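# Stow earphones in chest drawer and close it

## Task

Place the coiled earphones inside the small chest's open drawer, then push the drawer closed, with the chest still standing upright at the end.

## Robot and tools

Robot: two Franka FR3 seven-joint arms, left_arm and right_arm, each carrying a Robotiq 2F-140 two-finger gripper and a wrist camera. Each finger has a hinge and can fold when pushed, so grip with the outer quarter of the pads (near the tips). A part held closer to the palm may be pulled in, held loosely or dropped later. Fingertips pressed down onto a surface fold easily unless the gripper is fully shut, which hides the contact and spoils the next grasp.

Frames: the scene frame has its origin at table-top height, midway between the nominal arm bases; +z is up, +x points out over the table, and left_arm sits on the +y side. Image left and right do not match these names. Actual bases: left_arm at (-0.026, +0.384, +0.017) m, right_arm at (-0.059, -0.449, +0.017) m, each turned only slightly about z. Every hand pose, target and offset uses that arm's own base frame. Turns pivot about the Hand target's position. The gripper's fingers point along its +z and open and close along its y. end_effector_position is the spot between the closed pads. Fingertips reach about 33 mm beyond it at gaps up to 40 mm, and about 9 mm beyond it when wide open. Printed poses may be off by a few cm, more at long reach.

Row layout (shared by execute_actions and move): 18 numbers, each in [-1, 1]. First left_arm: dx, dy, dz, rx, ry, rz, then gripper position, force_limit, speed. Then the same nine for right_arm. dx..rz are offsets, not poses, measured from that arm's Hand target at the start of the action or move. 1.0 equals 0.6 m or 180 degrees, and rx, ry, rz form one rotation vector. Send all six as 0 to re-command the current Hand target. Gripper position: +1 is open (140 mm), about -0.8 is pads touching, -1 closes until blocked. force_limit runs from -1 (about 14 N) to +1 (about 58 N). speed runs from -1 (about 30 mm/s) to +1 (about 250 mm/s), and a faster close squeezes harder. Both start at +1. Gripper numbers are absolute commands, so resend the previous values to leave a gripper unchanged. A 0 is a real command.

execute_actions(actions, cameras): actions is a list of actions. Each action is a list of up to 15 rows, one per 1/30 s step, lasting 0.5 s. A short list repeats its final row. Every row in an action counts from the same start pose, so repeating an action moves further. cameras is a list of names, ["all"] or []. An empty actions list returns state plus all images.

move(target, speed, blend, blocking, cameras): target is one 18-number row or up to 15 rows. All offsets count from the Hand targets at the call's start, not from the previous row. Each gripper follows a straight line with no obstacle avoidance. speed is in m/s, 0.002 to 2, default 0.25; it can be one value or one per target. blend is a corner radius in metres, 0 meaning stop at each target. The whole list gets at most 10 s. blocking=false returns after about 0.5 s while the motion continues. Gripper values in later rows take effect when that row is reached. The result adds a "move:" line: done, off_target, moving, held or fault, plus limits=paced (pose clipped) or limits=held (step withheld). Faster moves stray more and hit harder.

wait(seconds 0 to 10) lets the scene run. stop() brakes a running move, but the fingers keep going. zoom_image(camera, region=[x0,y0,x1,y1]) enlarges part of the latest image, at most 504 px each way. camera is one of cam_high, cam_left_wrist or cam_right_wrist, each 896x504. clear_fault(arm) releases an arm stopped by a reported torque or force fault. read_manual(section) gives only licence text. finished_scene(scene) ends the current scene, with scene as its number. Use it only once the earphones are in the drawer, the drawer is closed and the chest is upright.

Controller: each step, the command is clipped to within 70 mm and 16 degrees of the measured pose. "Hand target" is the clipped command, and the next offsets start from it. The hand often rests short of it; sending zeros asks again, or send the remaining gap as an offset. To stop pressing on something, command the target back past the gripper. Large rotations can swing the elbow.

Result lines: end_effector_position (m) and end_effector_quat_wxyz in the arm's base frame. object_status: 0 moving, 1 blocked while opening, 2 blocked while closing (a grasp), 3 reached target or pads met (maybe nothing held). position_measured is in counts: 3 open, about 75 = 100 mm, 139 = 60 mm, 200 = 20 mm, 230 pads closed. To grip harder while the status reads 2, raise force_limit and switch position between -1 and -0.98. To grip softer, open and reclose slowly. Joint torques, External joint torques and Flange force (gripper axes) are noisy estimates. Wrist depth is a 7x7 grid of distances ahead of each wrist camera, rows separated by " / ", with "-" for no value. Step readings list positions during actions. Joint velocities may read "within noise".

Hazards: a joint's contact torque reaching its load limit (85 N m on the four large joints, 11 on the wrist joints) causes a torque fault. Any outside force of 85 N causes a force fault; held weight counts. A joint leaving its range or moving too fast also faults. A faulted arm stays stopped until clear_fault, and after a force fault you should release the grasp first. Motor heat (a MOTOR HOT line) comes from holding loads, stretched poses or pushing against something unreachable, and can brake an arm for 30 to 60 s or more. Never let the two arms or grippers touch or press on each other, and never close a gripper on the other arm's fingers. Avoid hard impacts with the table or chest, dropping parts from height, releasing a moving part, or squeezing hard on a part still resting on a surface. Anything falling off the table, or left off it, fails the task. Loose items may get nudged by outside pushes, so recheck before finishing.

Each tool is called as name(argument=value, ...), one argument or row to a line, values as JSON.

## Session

execute_actions(
  actions=[],
)

Scene clock: 0.00 s.
left_arm: end_effector_position=(+0.3721, +0.1158, +0.1943) position_measured=3 object_status=3 end_effector_quat_wxyz=(+0.602, +0.677, +0.235, +0.351) | right_arm: end_effector_position=(+0.1607, +0.2546, +0.1449) position_measured=3 object_status=3 end_effector_quat_wxyz=(-0.258, +0.834, +0.435, -0.221)
Joint positions: left_arm=[0.903 0.174 0.298 -2.677 -1.257 1.456 -0.072] | right_arm=[0.729 -0.276 -0.223 -2.659 0.496 1.885 -2.283]
Joint velocities: within noise
Joint torques (N m): no reading
External joint torques (N m): no reading
Flange force (N): no reading
Wrist depth (mm): cam_left_wrist=[274 390 679 - - 1892 2082 / 264 376 681 1936 - - 2015 / 254 351 626 2155 - 2174 2915 / 242 118 527 515 - 137 2503 / - 109 479 468 3490 120 96 / - 305 444 436 4859 - - / - 297 432 429 3442 765 -] | cam_right_wrist=[2266 497 376 302 253 217 191 / 2170 553 414 326 270 229 200 / 2246 621 461 355 289 243 211 / - 124 516 387 310 138 216 / - 107 564 430 336 138 101 / - 100 640 490 360 304 96 / - 2307 - 569 340 320 -]
Hand target: left_arm +0.3721, +0.1158, +0.1943; +0.602, +0.677, +0.235, +0.351 | right_arm +0.1607, +0.2546, +0.1449; -0.258, +0.834, +0.435, -0.221
Tool commands: left_gripper/position=+1.0 left_gripper/force_limit=+1.0 left_gripper/speed=+1.0 right_gripper/position=+1.0 right_gripper/force_limit=+1.0 right_gripper/speed=+1.0

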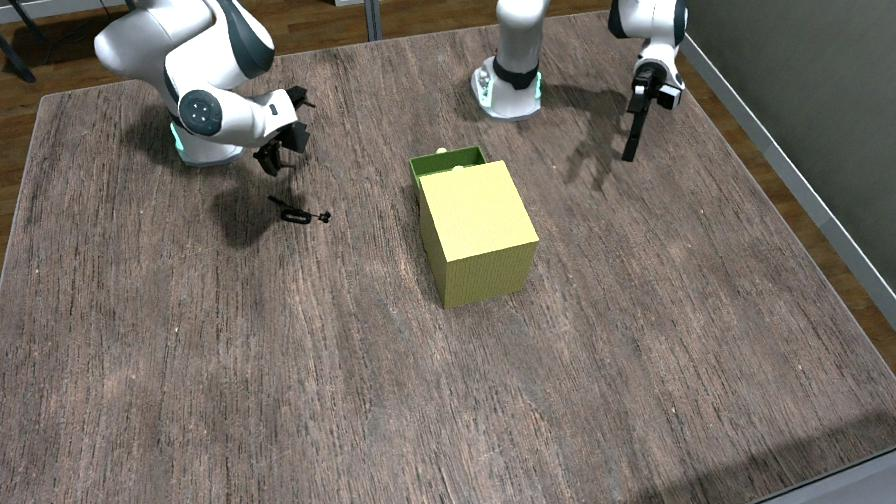

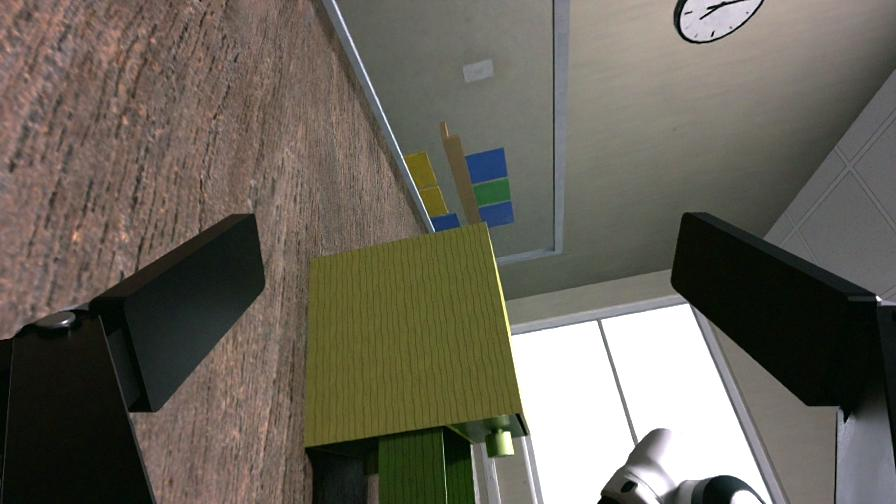

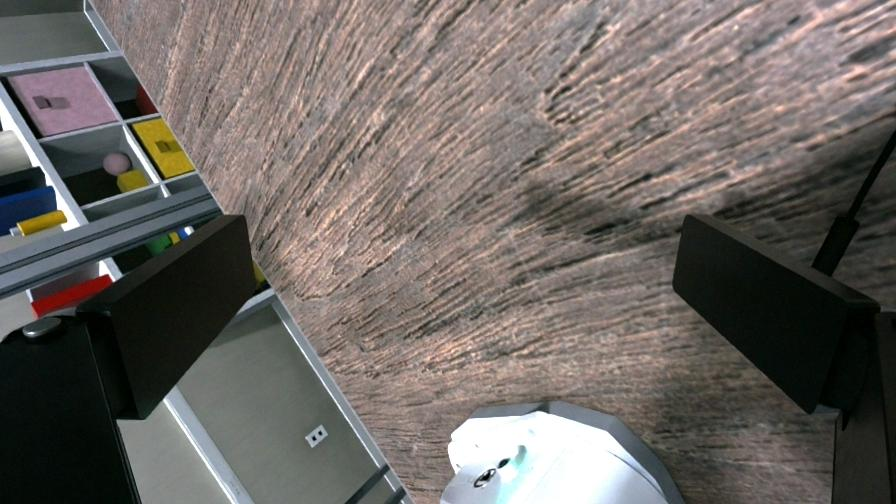

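zoom_image(
  camera="cam_high",
  region=[220, 130, 560, 320],
)

zoom_image(
  camera="cam_high",
  region=[240, 170, 360, 250],
)

zoom_image(
  camera="cam_left_wrist",
  region=[280, 210, 560, 504],
)

Scaled by 1.482 from the camera's 896x504 image, which has a finer 1280x720 frame.

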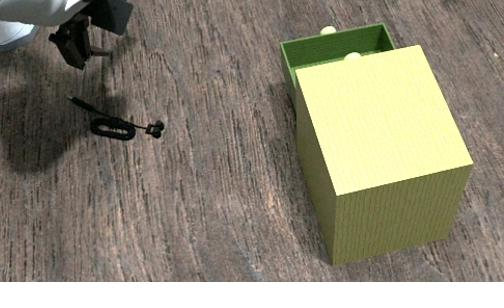

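Scaled by 4.200 from the camera's 896x504 image, which has a finer 1280x720 frame.

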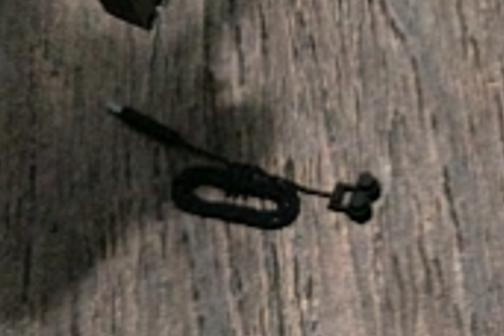

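Scaled by 1.714 from the camera's 896x504 image, which has a finer 1280x720 frame.

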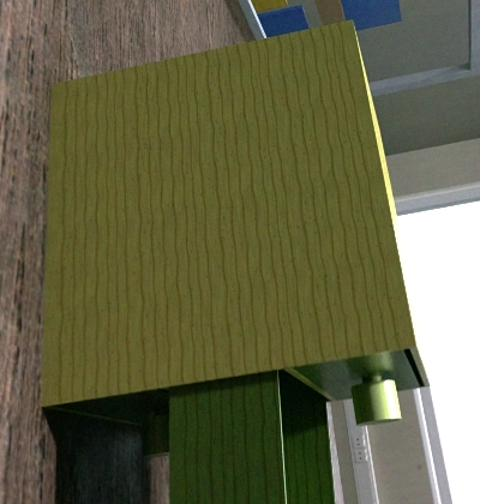

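move(
  target=[0, 0, 0, 0, 0, 0, 1, 1, 1, 0.1805, -0.091, -0.0748, -0.0569, -0.2137, 0.0742, -0.2, -0.8, 0],
  speed=0.4,
  cameras=["all"],
)

Scene clock: 12.50 s.
left_arm: end_effector_position=(+0.3721, +0.1158, +0.1943) position_measured=3 object_status=3 end_effector_quat_wxyz=(+0.602, +0.677, +0.235, +0.351) | right_arm: end_effector_position=(+0.2687, +0.2001, +0.1007) position_measured=154 object_status=3 end_effector_quat_wxyz=(-0.001, +0.822, +0.569, -0.001)
Joint positions: left_arm=[0.903 0.174 0.298 -2.677 -1.257 1.456 -0.072] | right_arm=[0.576 -0.468 0.072 -2.884 0.052 2.415 -2.18]
Joint velocities: left_arm=[within noise] | right_arm=[-0.002 0.001 0 0.001 0 0.005 0.006]
Joint torques (N m): left_arm=[0.67 -23.45 0.83 11.81 -0.63 -2.46 0.12] | right_arm=[0.09 -12.39 -0.71 21.89 0.81 2.85 0.18]
External joint torques (N m): left_arm=[0.61 0.98 0.01 0.67 0 -0.09 0.01] | right_arm=[0.12 0.16 0.43 0.69 0.19 0.26 0.18]
Flange force (N): left_arm=[2.4 -5.0 -2.3] | right_arm=[3.2 0.3 0.8]
Wrist depth (mm): cam_left_wrist=[276 389 690 - - 1967 - / 265 374 698 1877 - - - / 254 352 624 2193 - - 3698 / 244 118 524 526 - 136 - / - 109 476 - 3812 128 96 / - 304 449 430 - 3260 - / - 297 429 - - 2636 -] | cam_right_wrist=[227 227 228 229 229 230 229 / 239 239 240 240 241 241 242 / 252 253 253 254 255 255 256 / 266 268 135 266 158 270 271 / 280 78 94 285 - 93 284 / - - - 305 - - 70 / - - - 328 - - -]
Hand target: left_arm +0.3721, +0.1158, +0.1943; +0.602, +0.677, +0.235, +0.351 | right_arm +0.2690, +0.2000, +0.1000; +0.000, +0.824, +0.566, -0.001
Off the commanded pose: left_arm 0.000 m, 0 deg | right_arm 0.001 m, 0 deg.
move: done

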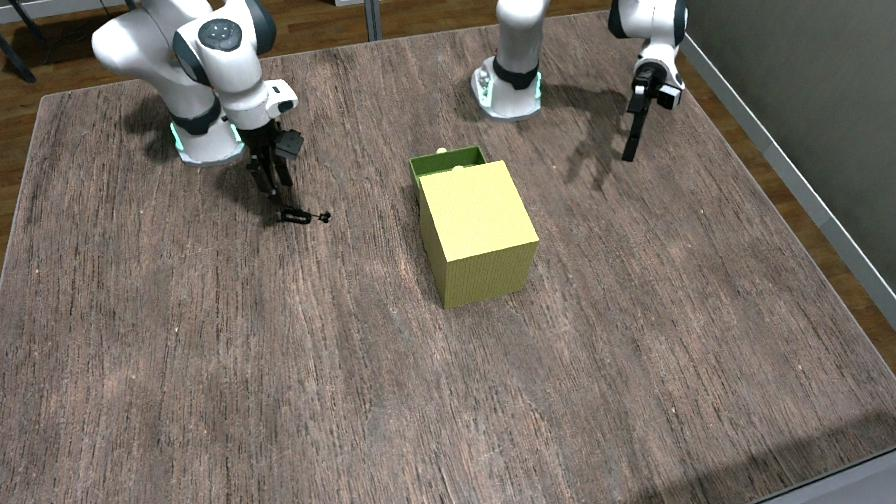

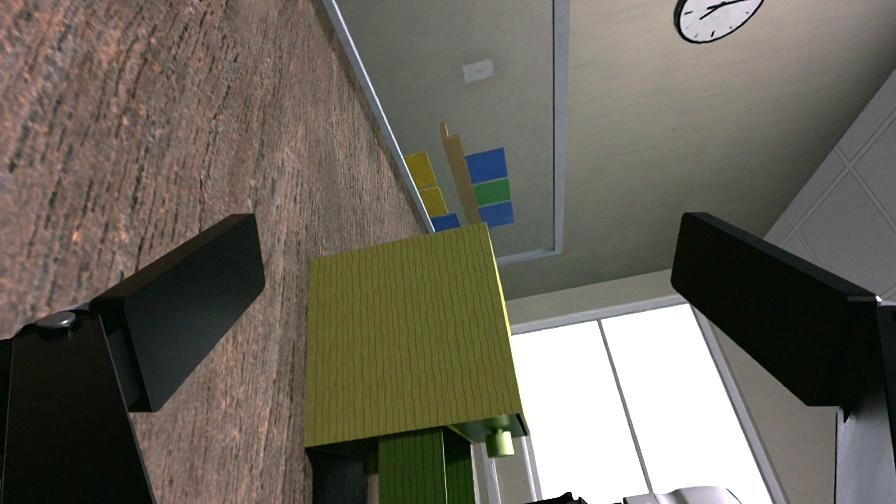

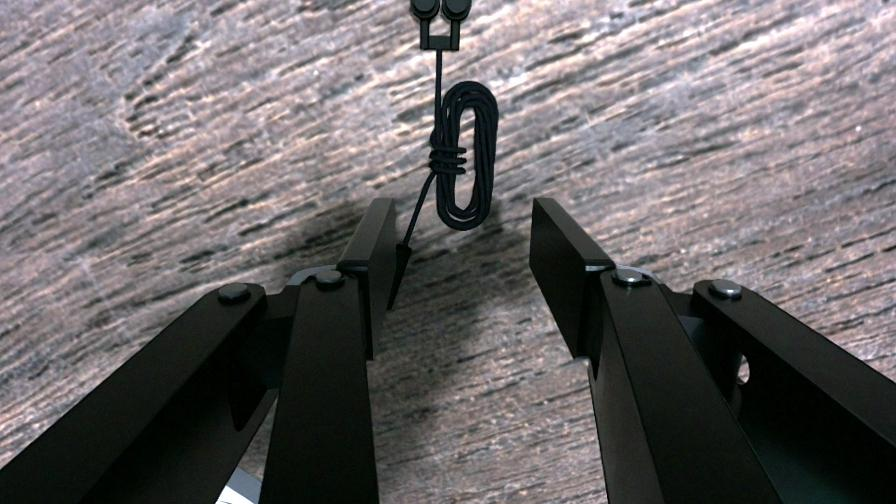

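move(
  target=[
    [0, 0, 0, 0, 0, 0, 1, 1, 1, 0.0088, 0.0242, -0.1, 0, 0, 0, -0.2, -0.8, 0],
    [0, 0, 0, 0, 0, 0, 1, 1, 1, 0.0088, 0.0242, -0.135, 0, 0, 0, -0.2, -0.8, 0],
    [0, 0, 0, 0, 0, 0, 1, 1, 1, 0.0088, 0.0242, -0.135, 0, 0, 0, -1, -0.8, -1],
    [0, 0, 0, 0, 0, 0, 1, 1, 1, 0.0088, 0.0242, 0.2833, 0, 0, 0, -1, -0.8, -1],
  ],
  speed=[0.25, 0.1, 0.1, 0.25],
  blend=[0.01, 0, 0, 0],
  cameras=["cam_right_wrist", "cam_high"],
)

Scene clock: 19.43 s.
left_arm: end_effector_position=(+0.3721, +0.1158, +0.1943) position_measured=3 object_status=3 end_effector_quat_wxyz=(+0.602, +0.677, +0.235, +0.351) | right_arm: end_effector_position=(+0.2741, +0.2155, +0.2693) position_measured=218 object_status=2 end_effector_quat_wxyz=(-0.001, +0.825, +0.565, +0.000)
Joint positions: left_arm=[0.903 0.174 0.298 -2.677 -1.257 1.456 -0.072] | right_arm=[0.582 -0.664 0.069 -2.56 0.047 1.896 -2.149]
Joint velocities: left_arm=[within noise] | right_arm=[-0.001 0.001 0 -0.001 -0.001 -0.004 0.001]
Joint torques (N m): left_arm=[0.73 -23.44 0.75 11.82 -0.66 -2.46 0.08] | right_arm=[0.4 -10.37 -1.97 26.32 0.76 2.46 -0.18]
External joint torques (N m): left_arm=[0.71 1.04 -0.02 0.7 -0.03 -0.09 -0.02] | right_arm=[0.41 -0.82 -0.2 1.54 -0.12 -0.15 -0.18]
Flange force (N): left_arm=[2.6 -5.2 -2.4] | right_arm=[0.2 0.5 -4.3]
Wrist depth (mm): cam_left_wrist=[275 391 696 - - 1663 1709 / 265 374 677 - 1783 - - / 254 351 632 2065 - - - / 243 118 523 511 - 137 2406 / - 109 485 463 3997 128 96 / - 304 437 432 - - - / - 296 431 - - - -] | cam_right_wrist=[380 380 381 376 385 384 384 / 401 401 403 395 404 405 406 / 423 425 425 177 427 430 428 / 447 447 445 124 447 454 456 / 476 471 - 88 94 477 483 / 500 - - - 70 - 513 / - - - - - 71 -]
Hand target: left_arm +0.3721, +0.1158, +0.1943; +0.602, +0.677, +0.235, +0.351 | right_arm +0.2743, +0.2145, +0.2700; +0.000, +0.824, +0.566, -0.001
Off the commanded pose: left_arm 0.000 m, 0 deg | right_arm 0.001 m, 0 deg.
move: done
Images, in order (width x height): cam_high 896x504, cam_right_wrist 896x504.

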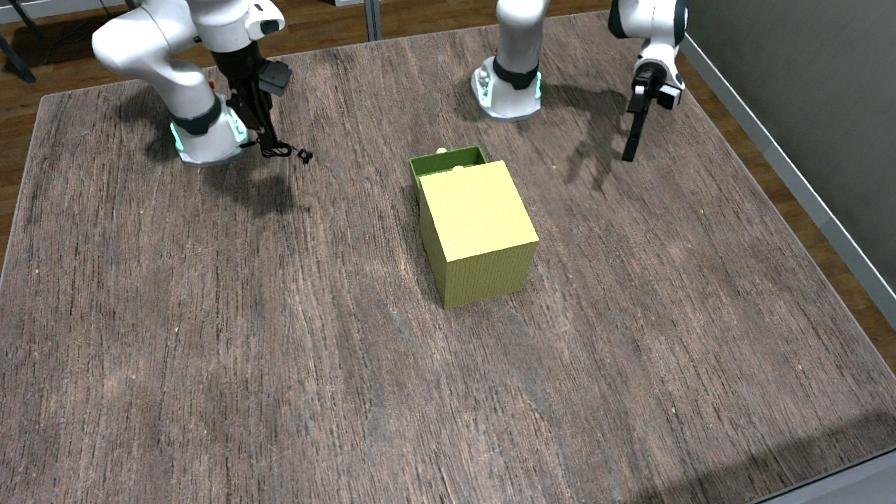

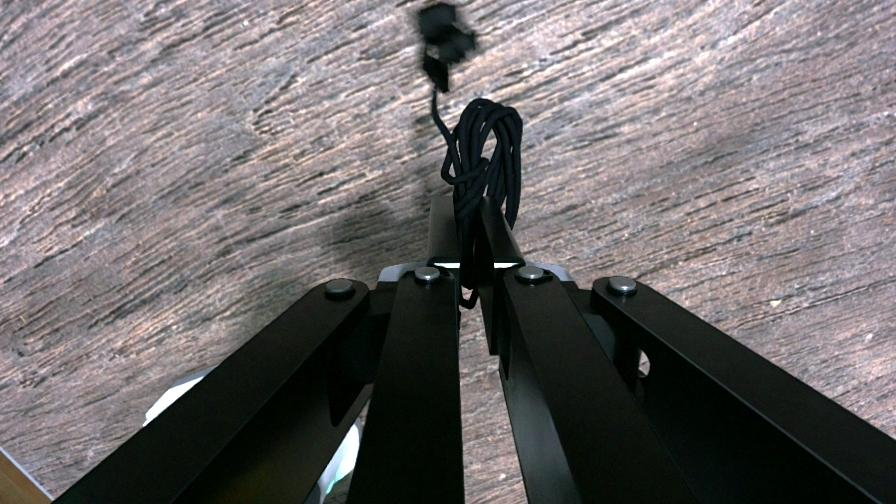

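move(
  target=[0, 0, 0, 0, 0, 0, 1, 1, 1, -0.0205, 0.671, 0, 0, 0, 0.149, -1, -0.8, -1],
  speed=0.35,
  cameras=["cam_right_wrist", "cam_high", "cam_left_wrist"],
)

zoom_image(
  camera="cam_high",
  region=[340, 60, 560, 220],
)

Scene clock: 23.50 s.
left_arm: end_effector_position=(+0.3721, +0.1158, +0.1943) position_measured=3 object_status=3 end_effector_quat_wxyz=(+0.602, +0.677, +0.235, +0.351) | right_arm: end_effector_position=(+0.2614, +0.6179, +0.2704) position_measured=218 object_status=2 end_effector_quat_wxyz=(-0.002, +0.668, +0.744, +0.000)
Joint positions: left_arm=[0.903 0.174 0.298 -2.677 -1.257 1.456 -0.072] | right_arm=[0.874 0.385 0.367 -1.442 -0.135 1.803 -2.001]
Joint velocities: left_arm=[within noise] | right_arm=[0 0 -0.001 0 0.001 -0.004 0.005]
Joint torques (N m): left_arm=[0.7 -23.43 0.81 11.79 -0.64 -2.46 0.12] | right_arm=[1.09 -42.84 4.38 26.37 0.78 2.29 0.27]
External joint torques (N m): left_arm=[0.71 1.04 0.08 0.72 -0.01 -0.08 0.01] | right_arm=[1.22 -0.27 -0.03 1.93 -0.1 -0.32 0.27]
Flange force (N): left_arm=[2.6 -5.3 -2.6] | right_arm=[11.2 4.2 -5.6]
Wrist depth (mm): cam_left_wrist=[274 392 737 1733 - 1674 - / 263 375 688 1921 - - 1998 / 255 351 634 2100 - - 2555 / 245 118 524 514 - 137 - / - 109 478 468 3490 120 96 / - 304 442 432 2503 - - / - 296 432 426 3933 402 -] | cam_right_wrist=[377 379 378 377 382 383 382 / 397 397 400 196 - 228 199 / 419 420 421 176 - 212 210 / 444 443 441 123 253 224 223 / 470 466 - 88 94 233 237 / 498 - - - 70 - 250 / - - - - - 71 -]
Hand target: left_arm +0.3721, +0.1158, +0.1943; +0.602, +0.677, +0.235, +0.351 | right_arm +0.2620, +0.6171, +0.2700; +0.000, +0.670, +0.742, -0.001
Off the commanded pose: left_arm 0.000 m, 0 deg | right_arm 0.001 m, 0 deg.
move: done

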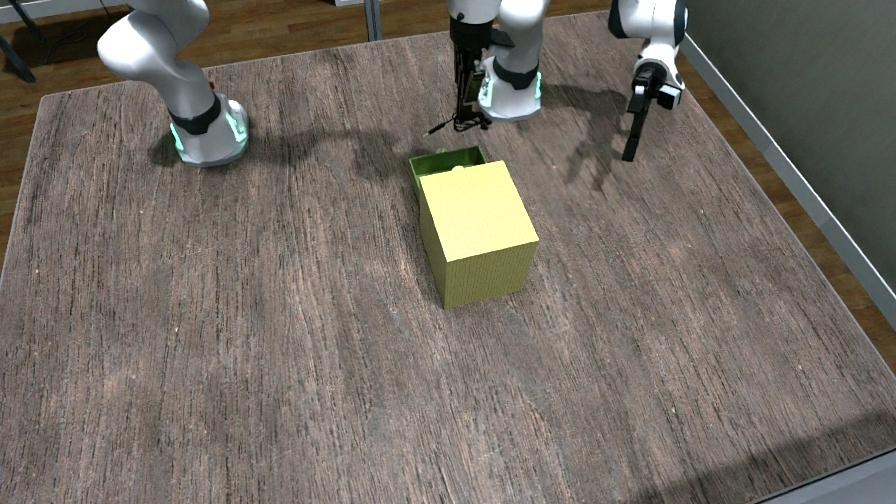

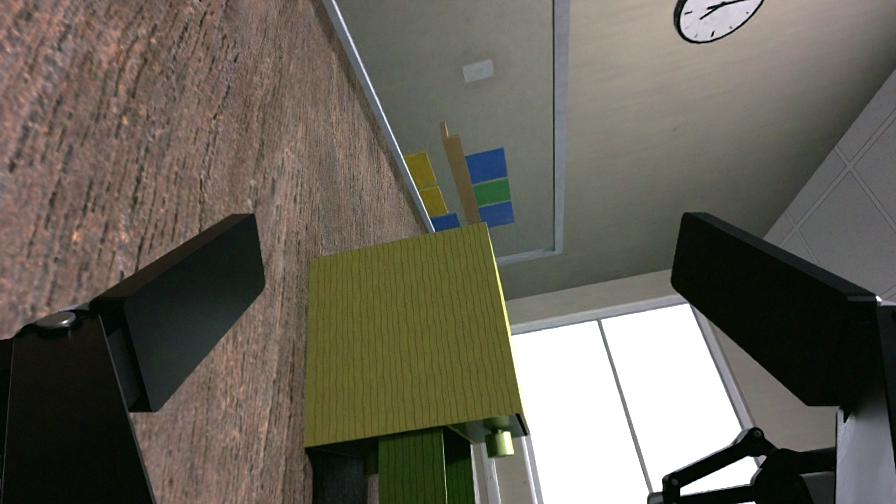

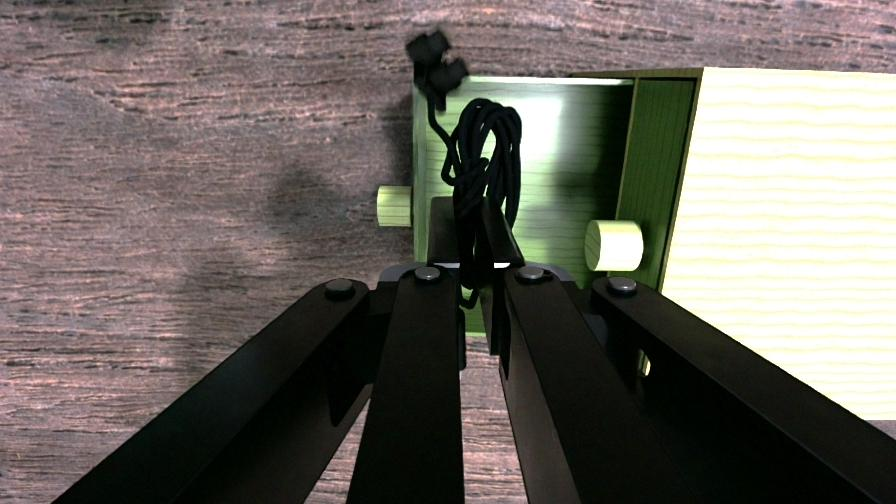

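Scaled by 2.291 from the camera's 896x504 image, which has a finer 1280x720 frame.

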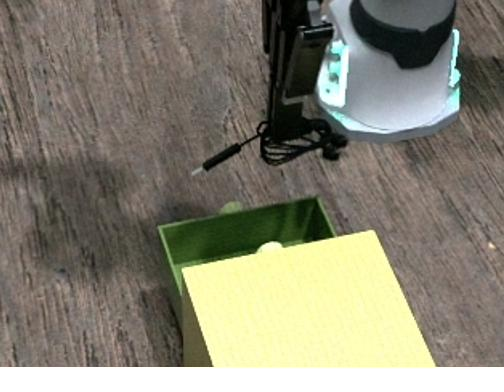

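move(
  target=[
    [0, 0, 0, 0, 0, 0, 1, 1, 1, 0.0235, -0.031, -0.05, 0, 0, 0, -1, -0.8, -1],
    [0, 0, 0, 0, 0, 0, 1, 1, 1, 0.0235, -0.031, -0.2417, 0, 0, 0, -1, -0.8, -1],
  ],
  speed=[0.15, 0.12],
  blend=[0.01, 0],
  cameras=["cam_high", "cam_right_wrist"],
)

zoom_image(
  camera="cam_high",
  region=[380, 80, 540, 200],
)

Scene clock: 28.73 s.
left_arm: end_effector_position=(+0.3721, +0.1158, +0.1943) position_measured=3 object_status=3 end_effector_quat_wxyz=(+0.602, +0.677, +0.235, +0.351) | right_arm: end_effector_position=(+0.2750, +0.5968, +0.1236) position_measured=218 object_status=2 end_effector_quat_wxyz=(+0.000, +0.669, +0.743, -0.004)
Joint positions: left_arm=[0.903 0.174 0.298 -2.677 -1.257 1.456 -0.072] | right_arm=[0.837 0.45 0.344 -1.728 -0.171 2.14 -2.004]
Joint velocities: left_arm=[within noise] | right_arm=[0.001 -0.001 -0.001 0 -0.002 0.003 0.003]
Joint torques (N m): left_arm=[0.74 -23.53 0.74 11.78 -0.64 -2.46 0.1] | right_arm=[1.2 -43.98 5.17 24.84 0.67 3.1 0.16]
External joint torques (N m): left_arm=[0.76 0.86 0 0.75 -0.02 -0.08 -0.01] | right_arm=[1.01 -0.46 -0.23 1.5 -0.11 0.5 0.16]
Flange force (N): left_arm=[2.5 -4.6 -2.5] | right_arm=[5.7 1.8 -0.6]
Wrist depth (mm): cam_left_wrist=[275 391 685 1721 - 1686 - / 265 374 673 1863 - 2193 2174 / 255 350 629 2155 - - 2608 / 244 118 527 502 2985 137 - / - 110 446 464 2816 120 96 / - 306 437 430 - - - / - 297 433 571 432 396 -] | cam_right_wrist=[244 245 246 159 - 169 125 / 257 257 258 186 - 185 115 / 273 272 273 168 197 197 121 / 288 289 168 123 207 204 121 / 307 304 - 88 94 - 104 / 323 - - - 70 - 96 / - - - - - 71 -]
Hand target: left_arm +0.3721, +0.1158, +0.1943; +0.602, +0.677, +0.235, +0.351 | right_arm +0.2761, +0.5985, +0.1250; +0.000, +0.670, +0.742, -0.001
Off the commanded pose: left_arm 0.000 m, 0 deg | right_arm 0.002 m, 0 deg.
move: done
Images, in order (width x height): cam_high 896x504, cam_right_wrist 896x504.

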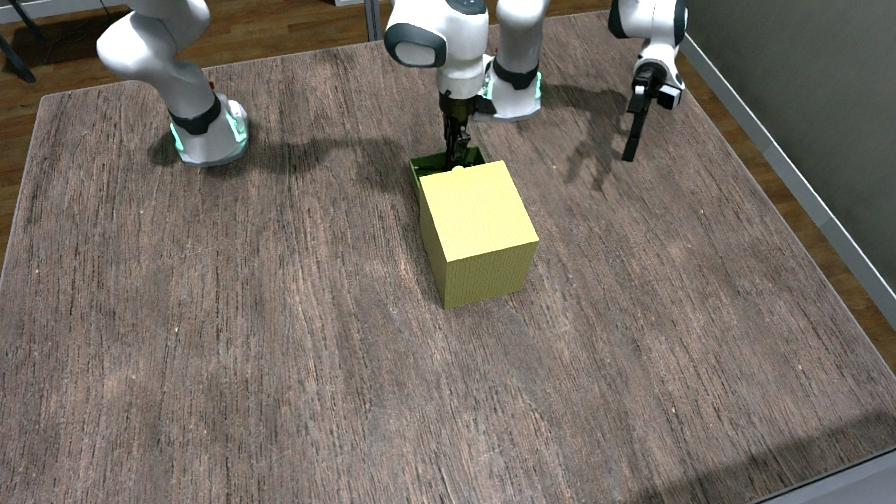

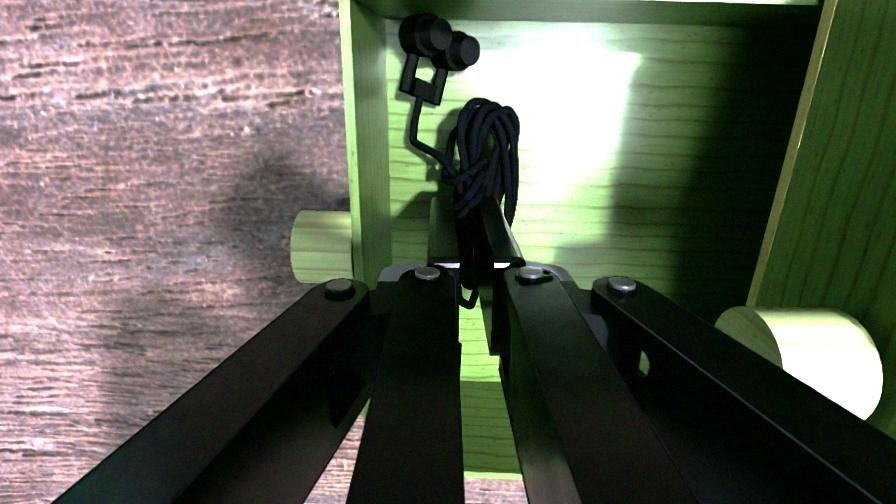

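Scaled by 3.150 from the camera's 896x504 image, which has a finer 1280x720 frame.

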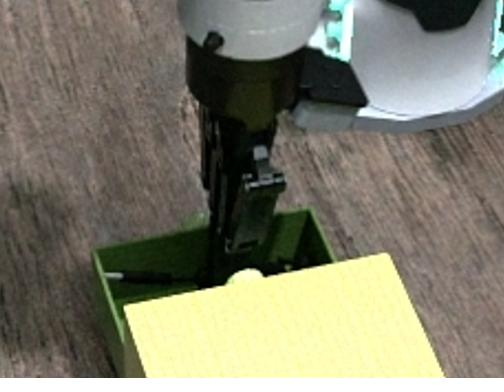

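move(
  target=[
    [0, 0, 0, 0, 0, 0, 1, 1, 1, -0.0066, -0.0007, -0.0333, 0, 0, 0, -1, -0.8, -1],
    [0, 0, 0, 0, 0, 0, 1, 1, 1, -0.0066, -0.0007, -0.0333, 0, 0, 0, -0.395, -0.8, -0.8],
  ],
  speed=[0.06, 0.1],
  cameras=["cam_right_wrist", "cam_high"],
)

zoom_image(
  camera="cam_high",
  region=[380, 80, 540, 200],
)

Scene clock: 32.13 s.
left_arm: end_effector_position=(+0.3721, +0.1158, +0.1943) position_measured=3 object_status=3 end_effector_quat_wxyz=(+0.602, +0.677, +0.235, +0.351) | right_arm: end_effector_position=(+0.2717, +0.5978, +0.1055) position_measured=179 object_status=0 end_effector_quat_wxyz=(-0.001, +0.669, +0.743, -0.001)
Joint positions: left_arm=[0.903 0.174 0.298 -2.677 -1.257 1.456 -0.072] | right_arm=[0.846 0.467 0.337 -1.752 -0.18 2.185 -1.992]
Joint torques (N m): left_arm=[0.68 -23.44 0.79 11.74 -0.64 -2.46 0.13] | right_arm=[1.03 -43.98 5.03 23.96 0.81 2.93 0.21]
External joint torques (N m): left_arm=[0.62 0.98 -0.02 0.64 -0.01 -0.1 0.02] | right_arm=[1.19 -0.38 -0.18 0.97 0.07 0.34 0.21]
Flange force (N): left_arm=[2.4 -5.0 -2.3] | right_arm=[4.2 0.5 -0.2]
Wrist depth (mm): cam_left_wrist=[275 393 659 - - 1674 - / 264 375 698 - - - 2478 / 255 352 624 1982 - - 2253 / 244 118 524 507 - 136 - / - 109 480 467 - 120 96 / - 304 441 432 - - - / - 296 433 424 442 402 -] | cam_right_wrist=[227 228 227 155 162 153 142 / 239 240 240 - - 170 - / 253 254 251 172 182 178 178 / 268 268 151 181 136 - 119 / 284 279 86 193 - 93 113 / - - - - - - - / - - - - - - -]
Hand target: left_arm +0.3721, +0.1158, +0.1943; +0.602, +0.677, +0.235, +0.351 | right_arm +0.2721, +0.5981, +0.1050; +0.000, +0.670, +0.742, -0.001
Off the commanded pose: left_arm 0.000 m, 0 deg | right_arm 0.001 m, 0 deg.
move: done
Images, in order (width x height): cam_high 896x504, cam_right_wrist 896x504.

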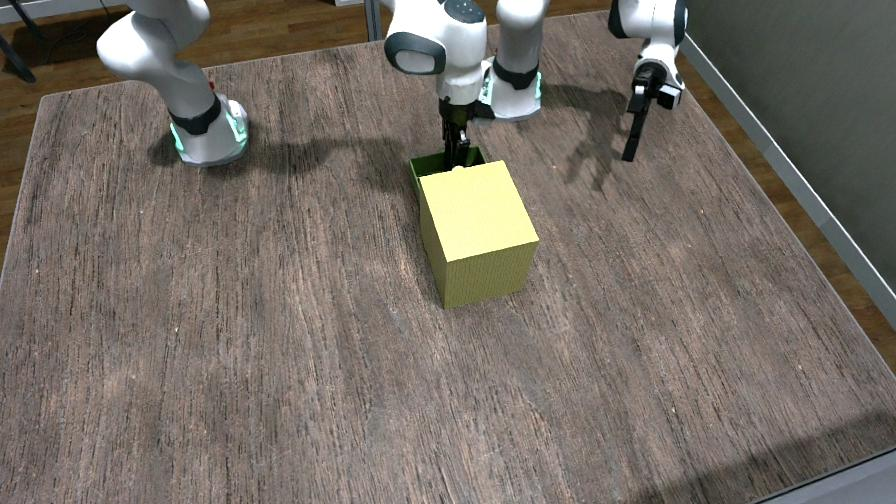

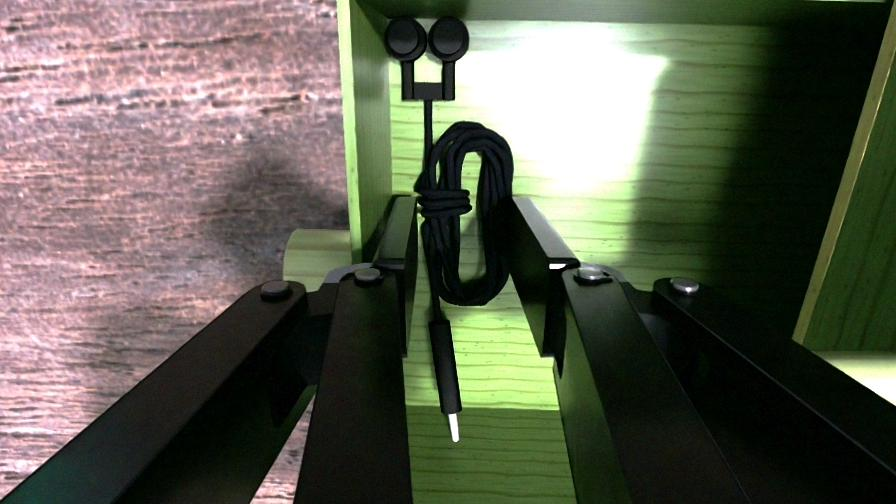

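Scaled by 3.150 from the camera's 896x504 image, which has a finer 1280x720 frame.

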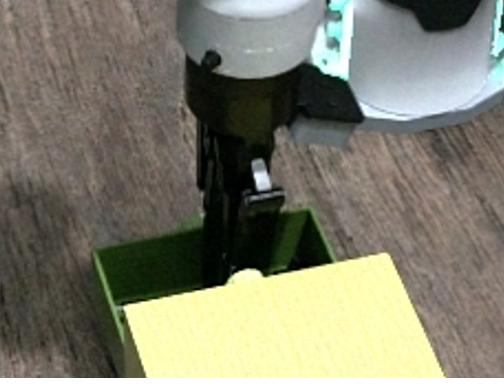

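move(
  target=[0, 0, 0, 0, 0, 0, 1, 1, 1, 0, 0, 0.1417, 0, 0, 0, -0.395, -0.8, -0.8],
  speed=0.2,
  cameras=["cam_right_wrist", "cam_high"],
)

zoom_image(
  camera="cam_high",
  region=[380, 80, 540, 200],
)

Scene clock: 40.80 s.
left_arm: end_effector_position=(+0.3721, +0.1158, +0.1943) position_measured=3 object_status=3 end_effector_quat_wxyz=(+0.602, +0.677, +0.235, +0.351) | right_arm: end_effector_position=(+0.2731, +0.5988, +0.1908) position_measured=179 object_status=3 end_effector_quat_wxyz=(+0.000, +0.672, +0.741, +0.002)
Joint positions: left_arm=[0.903 0.174 0.298 -2.677 -1.257 1.456 -0.072] | right_arm=[0.838 0.375 0.355 -1.66 -0.143 2.013 -2.007]
Joint velocities: left_arm=[within noise] | right_arm=[0 -0.001 0 0.001 -0.002 -0.003 -0.002]
Joint torques (N m): left_arm=[0.67 -23.45 0.8 11.75 -0.64 -2.48 0.08] | right_arm=[-0.14 -42.13 4.82 25.5 1.35 2.36 -0.23]
External joint torques (N m): left_arm=[0.71 0.97 0.09 0.68 -0.01 -0.09 -0.02] | right_arm=[-0.05 0.07 0.41 1.19 0.53 -0.27 -0.23]
Flange force (N): left_arm=[2.4 -4.8 -2.6] | right_arm=[4.7 3.1 -2.6]
Wrist depth (mm): cam_left_wrist=[275 390 762 - - 1539 - / 263 375 688 1936 - - 2453 / 255 353 631 2065 2273 - - / 244 119 523 964 - 137 - / - 109 482 475 3218 128 96 / - 304 446 443 3097 3022 - / - 296 433 - 439 416 -] | cam_right_wrist=[303 305 306 302 303 175 119 / 320 322 323 - 253 164 124 / 338 339 338 270 263 164 129 / 357 358 355 286 124 161 136 / 379 94 86 281 - 93 146 / - - - 418 - - - / - - - 438 - - -]
Hand target: left_arm +0.3721, +0.1158, +0.1943; +0.602, +0.677, +0.235, +0.351 | right_arm +0.2721, +0.5981, +0.1900; +0.000, +0.670, +0.742, -0.001
Off the commanded pose: left_arm 0.000 m, 0 deg | right_arm 0.001 m, 0 deg.
move: done
Images, in order (width x height): cam_high 896x504, cam_right_wrist 896x504.

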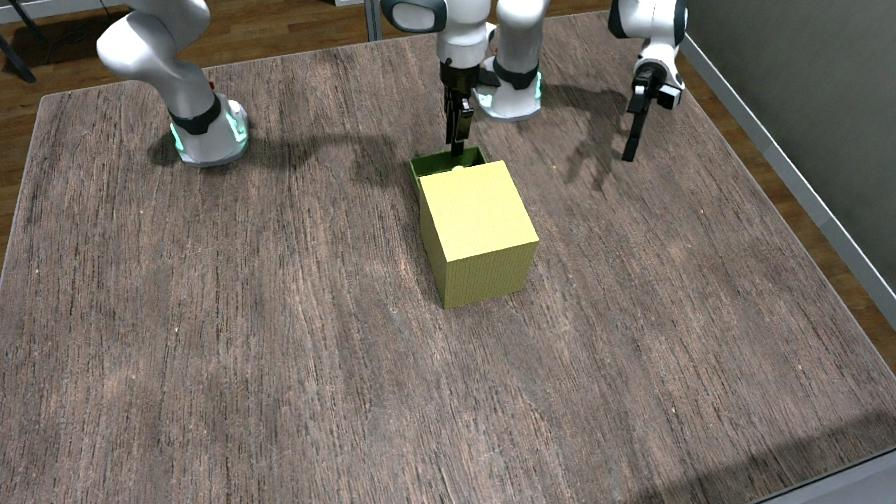

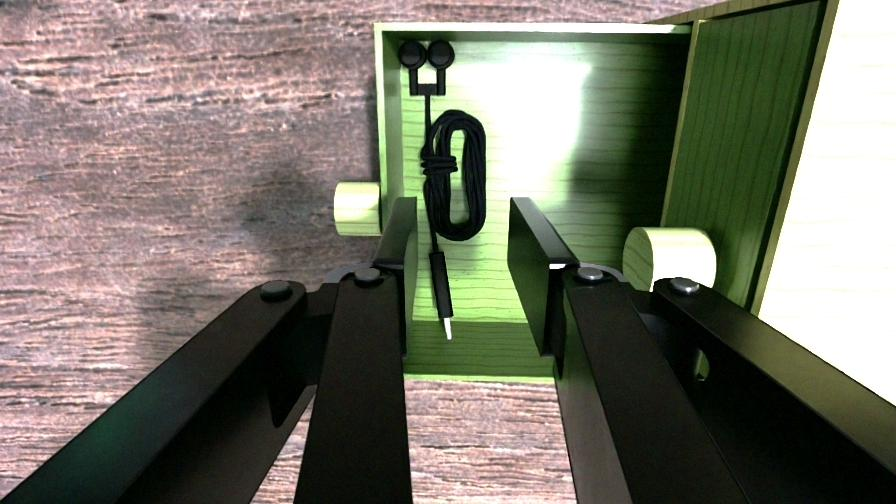

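Scaled by 3.150 from the camera's 896x504 image, which has a finer 1280x720 frame.

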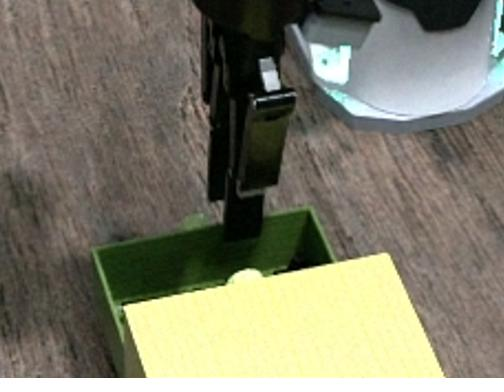

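move(
  target=[
    [0,0,0,0,0,0,1,1,1,-0.169,-0.0452,0,0.104,0.027,-0.354,-1,-0.8,0],
    [0,0,0,0,0,0,1,1,1,-0.169,-0.0452,-0.1292,0.1489,0.0384,-0.506,-1,-0.8,0],
  ],
  speed=[0.5, 0.4],
  blend=[0.02, 0],
  cameras=["all"],
)

Scene clock: 47.93 s.
left_arm: end_effector_position=(+0.3721, +0.1158, +0.1943) position_measured=3 object_status=3 end_effector_quat_wxyz=(+0.602, +0.677, +0.235, +0.351) | right_arm: end_effector_position=(+0.1703, +0.5713, +0.1132) position_measured=233 object_status=3 end_effector_quat_wxyz=(-0.181, +0.976, +0.030, +0.117)
Joint positions: left_arm=[0.903 0.174 0.298 -2.677 -1.257 1.456 -0.072] | right_arm=[1.304 0.075 -0.037 -2.458 -0.491 2.932 0.097]
Joint velocities: left_arm=[within noise] | right_arm=[-0.001 0 -0.001 0 -0.001 0.001 0.005]
Joint torques (N m): left_arm=[0.72 -23.45 0.79 11.79 -0.65 -2.47 0.18] | right_arm=[1.06 -30.28 -0.31 21.51 0.77 2.87 0.18]
External joint torques (N m): left_arm=[0.65 0.92 -0.03 0.77 -0.03 -0.1 0.07] | right_arm=[1.09 0.14 -0.33 1.6 -0.15 -0.27 0.21]
Flange force (N): left_arm=[2.6 -5.1 -2.4] | right_arm=[-2.1 -4.9 3.1]
Wrist depth (mm): cam_left_wrist=[275 391 661 1709 - 1630 - / 265 375 681 - 1877 - - / 255 353 626 2232 2453 2193 - / 244 118 519 506 2950 136 2453 / - 109 475 468 4425 128 96 / - 304 442 432 3490 - - / - 298 434 415 - - -] | cam_right_wrist=[364 334 - - - 224 212 / 372 338 301 268 250 230 214 / 380 343 306 277 253 234 217 / 390 348 312 124 255 236 219 / 398 361 - 88 88 235 222 / 403 - - - 70 - 221 / - - - - - - -]
Hand target: left_arm +0.3721, +0.1158, +0.1943; +0.602, +0.677, +0.235, +0.351 | right_arm +0.1707, +0.5710, +0.1125; -0.180, +0.976, +0.027, +0.118
Off the commanded pose: left_arm 0.000 m, 0 deg | right_arm 0.001 m, 0 deg.
move: done; limits=paced

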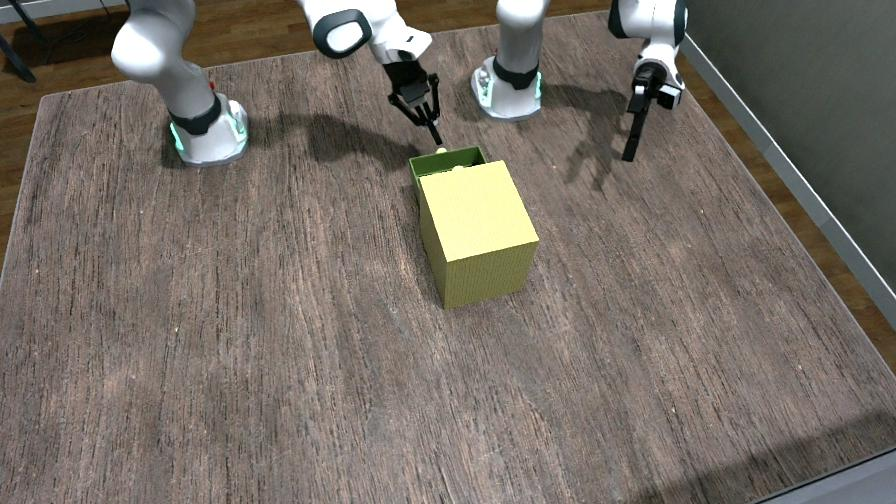

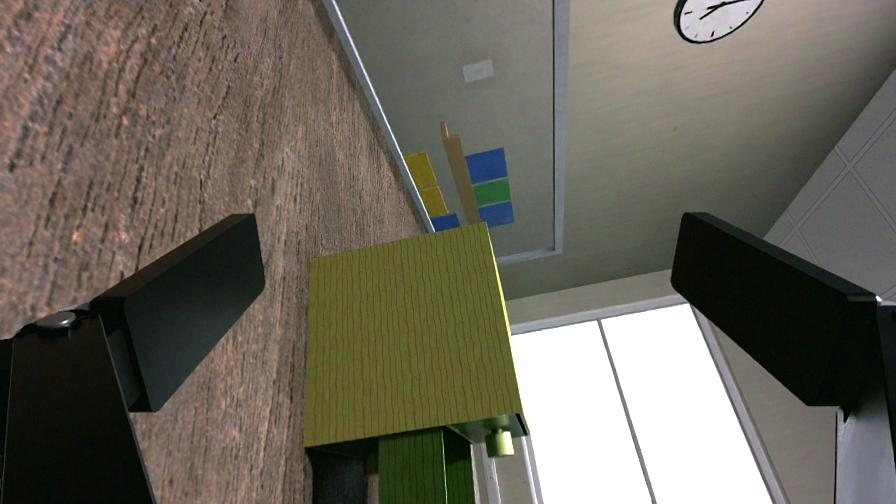

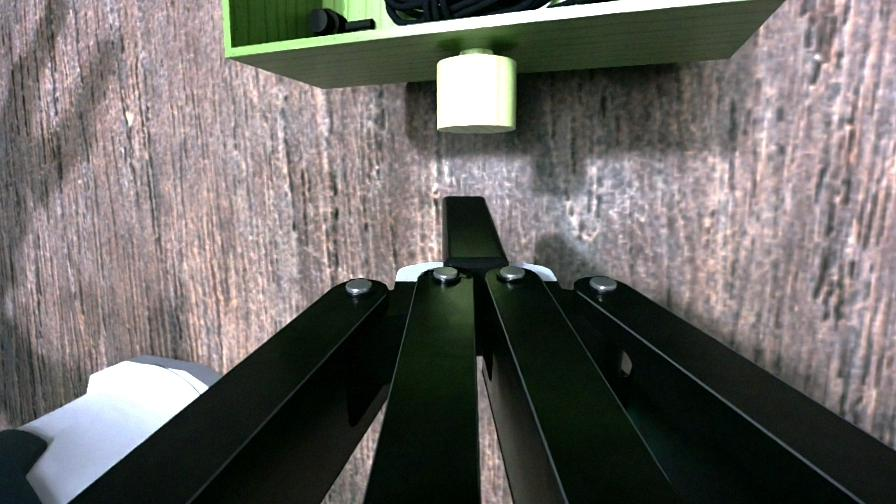

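move(
  target=[0,0,0,0,0,0,1,1,1,0.0585,0.0013,0,0,0,0,-1,-0.8,0],
  speed=0.06,
  cameras=["cam_right_wrist"],
)

Scene clock: 51.37 s.
left_arm: end_effector_position=(+0.3721, +0.1158, +0.1943) position_measured=3 object_status=3 end_effector_quat_wxyz=(+0.602, +0.677, +0.235, +0.351) | right_arm: end_effector_position=(+0.2047, +0.5712, +0.1124) position_measured=233 object_status=3 end_effector_quat_wxyz=(-0.179, +0.976, +0.025, +0.119)
Joint positions: left_arm=[0.903 0.174 0.298 -2.677 -1.257 1.456 -0.072] | right_arm=[1.238 0.101 -0.027 -2.433 -0.423 2.943 -0.012]
Joint velocities: left_arm=[within noise] | right_arm=[0 0 0 0.001 0.001 0 -0.006]
Joint torques (N m): left_arm=[0.7 -23.43 0.79 11.74 -0.63 -2.46 0.08] | right_arm=[-0.69 -31.24 -0.1 21.76 1.42 3.42 -0.28]
External joint torques (N m): left_arm=[0.67 0.98 0.01 0.69 -0.02 -0.09 -0.03] | right_arm=[-0.62 0.15 -0.12 1.73 0.54 0.19 -0.25]
Flange force (N): left_arm=[2.6 -4.9 -2.4] | right_arm=[5.3 -5.4 1.5]
Wrist depth (mm): cam_left_wrist=[274 393 657 - 1416 1892 1745 / 264 375 685 2232 - - - / 255 352 631 2212 - - - / 244 118 522 504 - 137 - / - 109 480 477 - 120 96 / - 304 442 437 - - - / - 296 432 3137 3137 - -] | cam_right_wrist=[363 337 205 189 168 149 211 / 370 342 - 166 181 222 214 / 378 340 305 268 253 233 217 / 386 345 310 123 253 235 219 / 394 358 - 88 88 235 221 / 412 - - - 70 - 220 / - - - - - - -]
Hand target: left_arm +0.3721, +0.1158, +0.1943; +0.602, +0.677, +0.235, +0.351 | right_arm +0.2058, +0.5717, +0.1125; -0.180, +0.976, +0.027, +0.118
Off the commanded pose: left_arm 0.000 m, 0 deg | right_arm 0.001 m, 0 deg.
move: done
Images, in order (width x height): cam_right_wrist 896x504.

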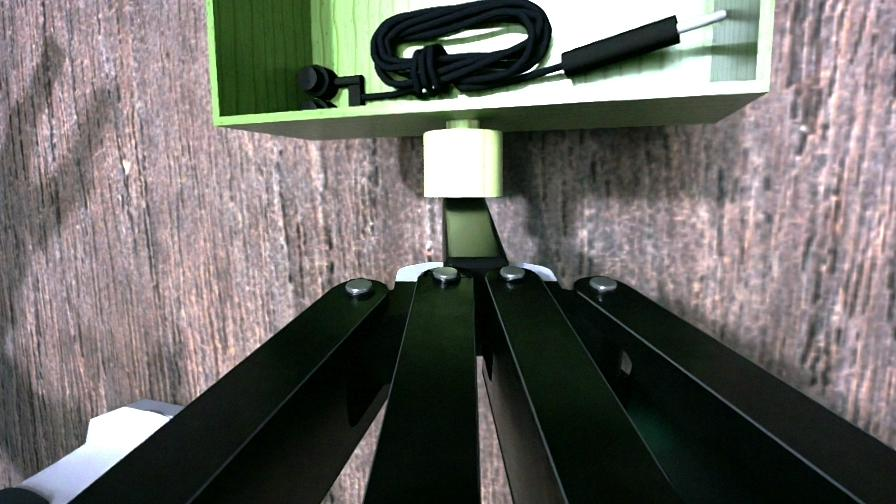

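move(
  target=[0,0,0,0,0,0,1,1,1,0.149,0.0162,0,0,0,0,-1,-0.8,0],
  speed=0.1,
  cameras=["all"],
)

Scene clock: 54.27 s.
left_arm: end_effector_position=(+0.3721, +0.1158, +0.1943) position_measured=3 object_status=3 end_effector_quat_wxyz=(+0.602, +0.677, +0.235, +0.351) | right_arm: end_effector_position=(+0.2953, +0.5817, +0.1133) position_measured=233 object_status=3 end_effector_quat_wxyz=(-0.181, +0.976, +0.025, +0.119)
Joint positions: left_arm=[0.903 0.174 0.298 -2.677 -1.257 1.456 -0.072] | right_arm=[0.976 0.206 0.112 -2.299 -0.247 2.933 -0.31]
Joint velocities: left_arm=[within noise] | right_arm=[-0.001 0 0 -0.001 0.001 0.001 -0.006]
Joint torques (N m): left_arm=[0.74 -23.43 0.82 11.76 -0.66 -2.46 0.11] | right_arm=[-0.17 -34.99 1.41 22.32 1.23 3.11 -0.26]
External joint torques (N m): left_arm=[0.77 1.01 0.1 0.65 -0.03 -0.08 0.01] | right_arm=[-0.1 0.14 0.5 1.57 0.53 -0.29 -0.23]
Flange force (N): left_arm=[2.4 -5.0 -2.6] | right_arm=[5.4 -4.8 0.3]
Wrist depth (mm): cam_left_wrist=[274 391 706 1757 1578 1674 - / 264 375 683 - - - 2193 / 255 351 624 2065 2723 2503 - / 244 118 524 518 2816 137 2503 / - 109 483 462 - 120 96 / - 305 446 437 3260 - - / - 298 436 664 - 502 -] | cam_right_wrist=[367 147 80 92 172 134 210 / 374 340 195 148 241 226 213 / 381 342 306 265 253 233 216 / 389 348 312 124 255 235 219 / 399 362 - 88 88 235 222 / 414 - - - 70 - 220 / - - - - - - -]
Hand target: left_arm +0.3721, +0.1158, +0.1943; +0.602, +0.677, +0.235, +0.351 | right_arm +0.2952, +0.5815, +0.1125; -0.180, +0.976, +0.027, +0.118
Off the commanded pose: left_arm 0.000 m, 0 deg | right_arm 0.001 m, 0 deg.
move: done

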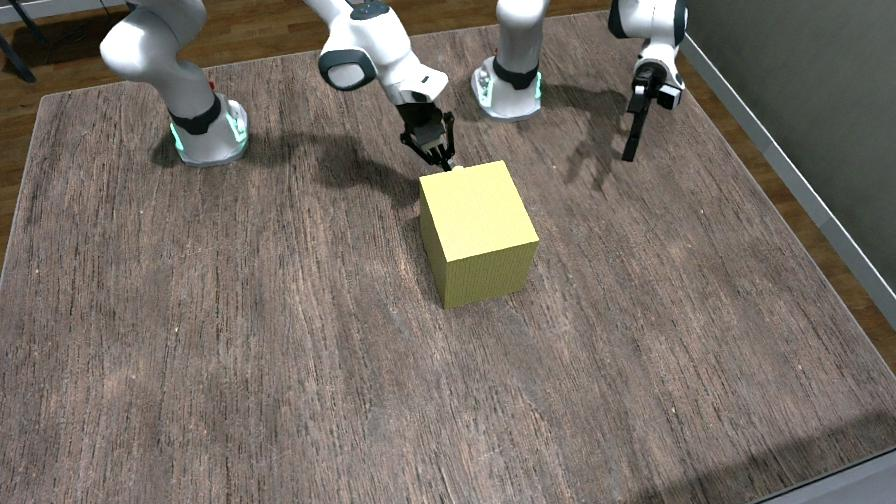

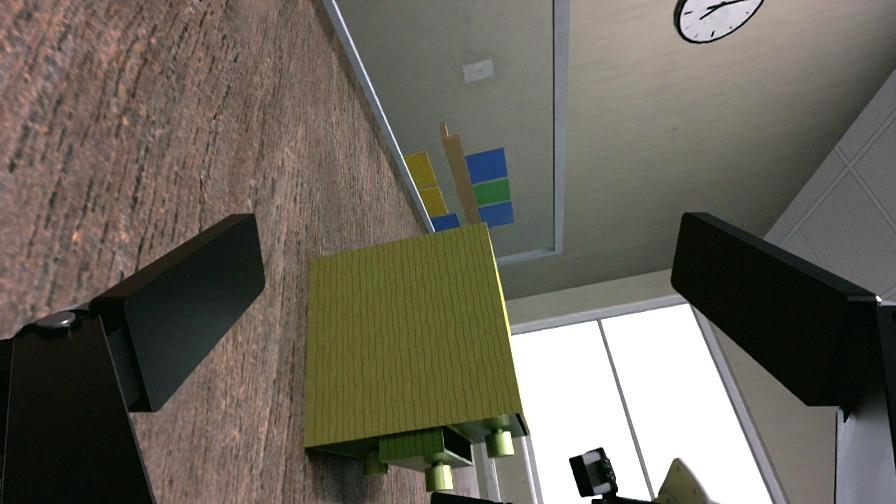

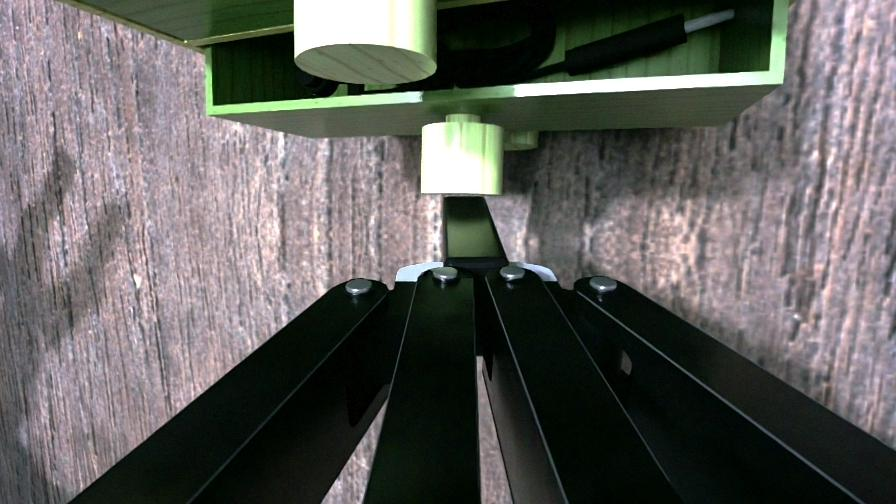

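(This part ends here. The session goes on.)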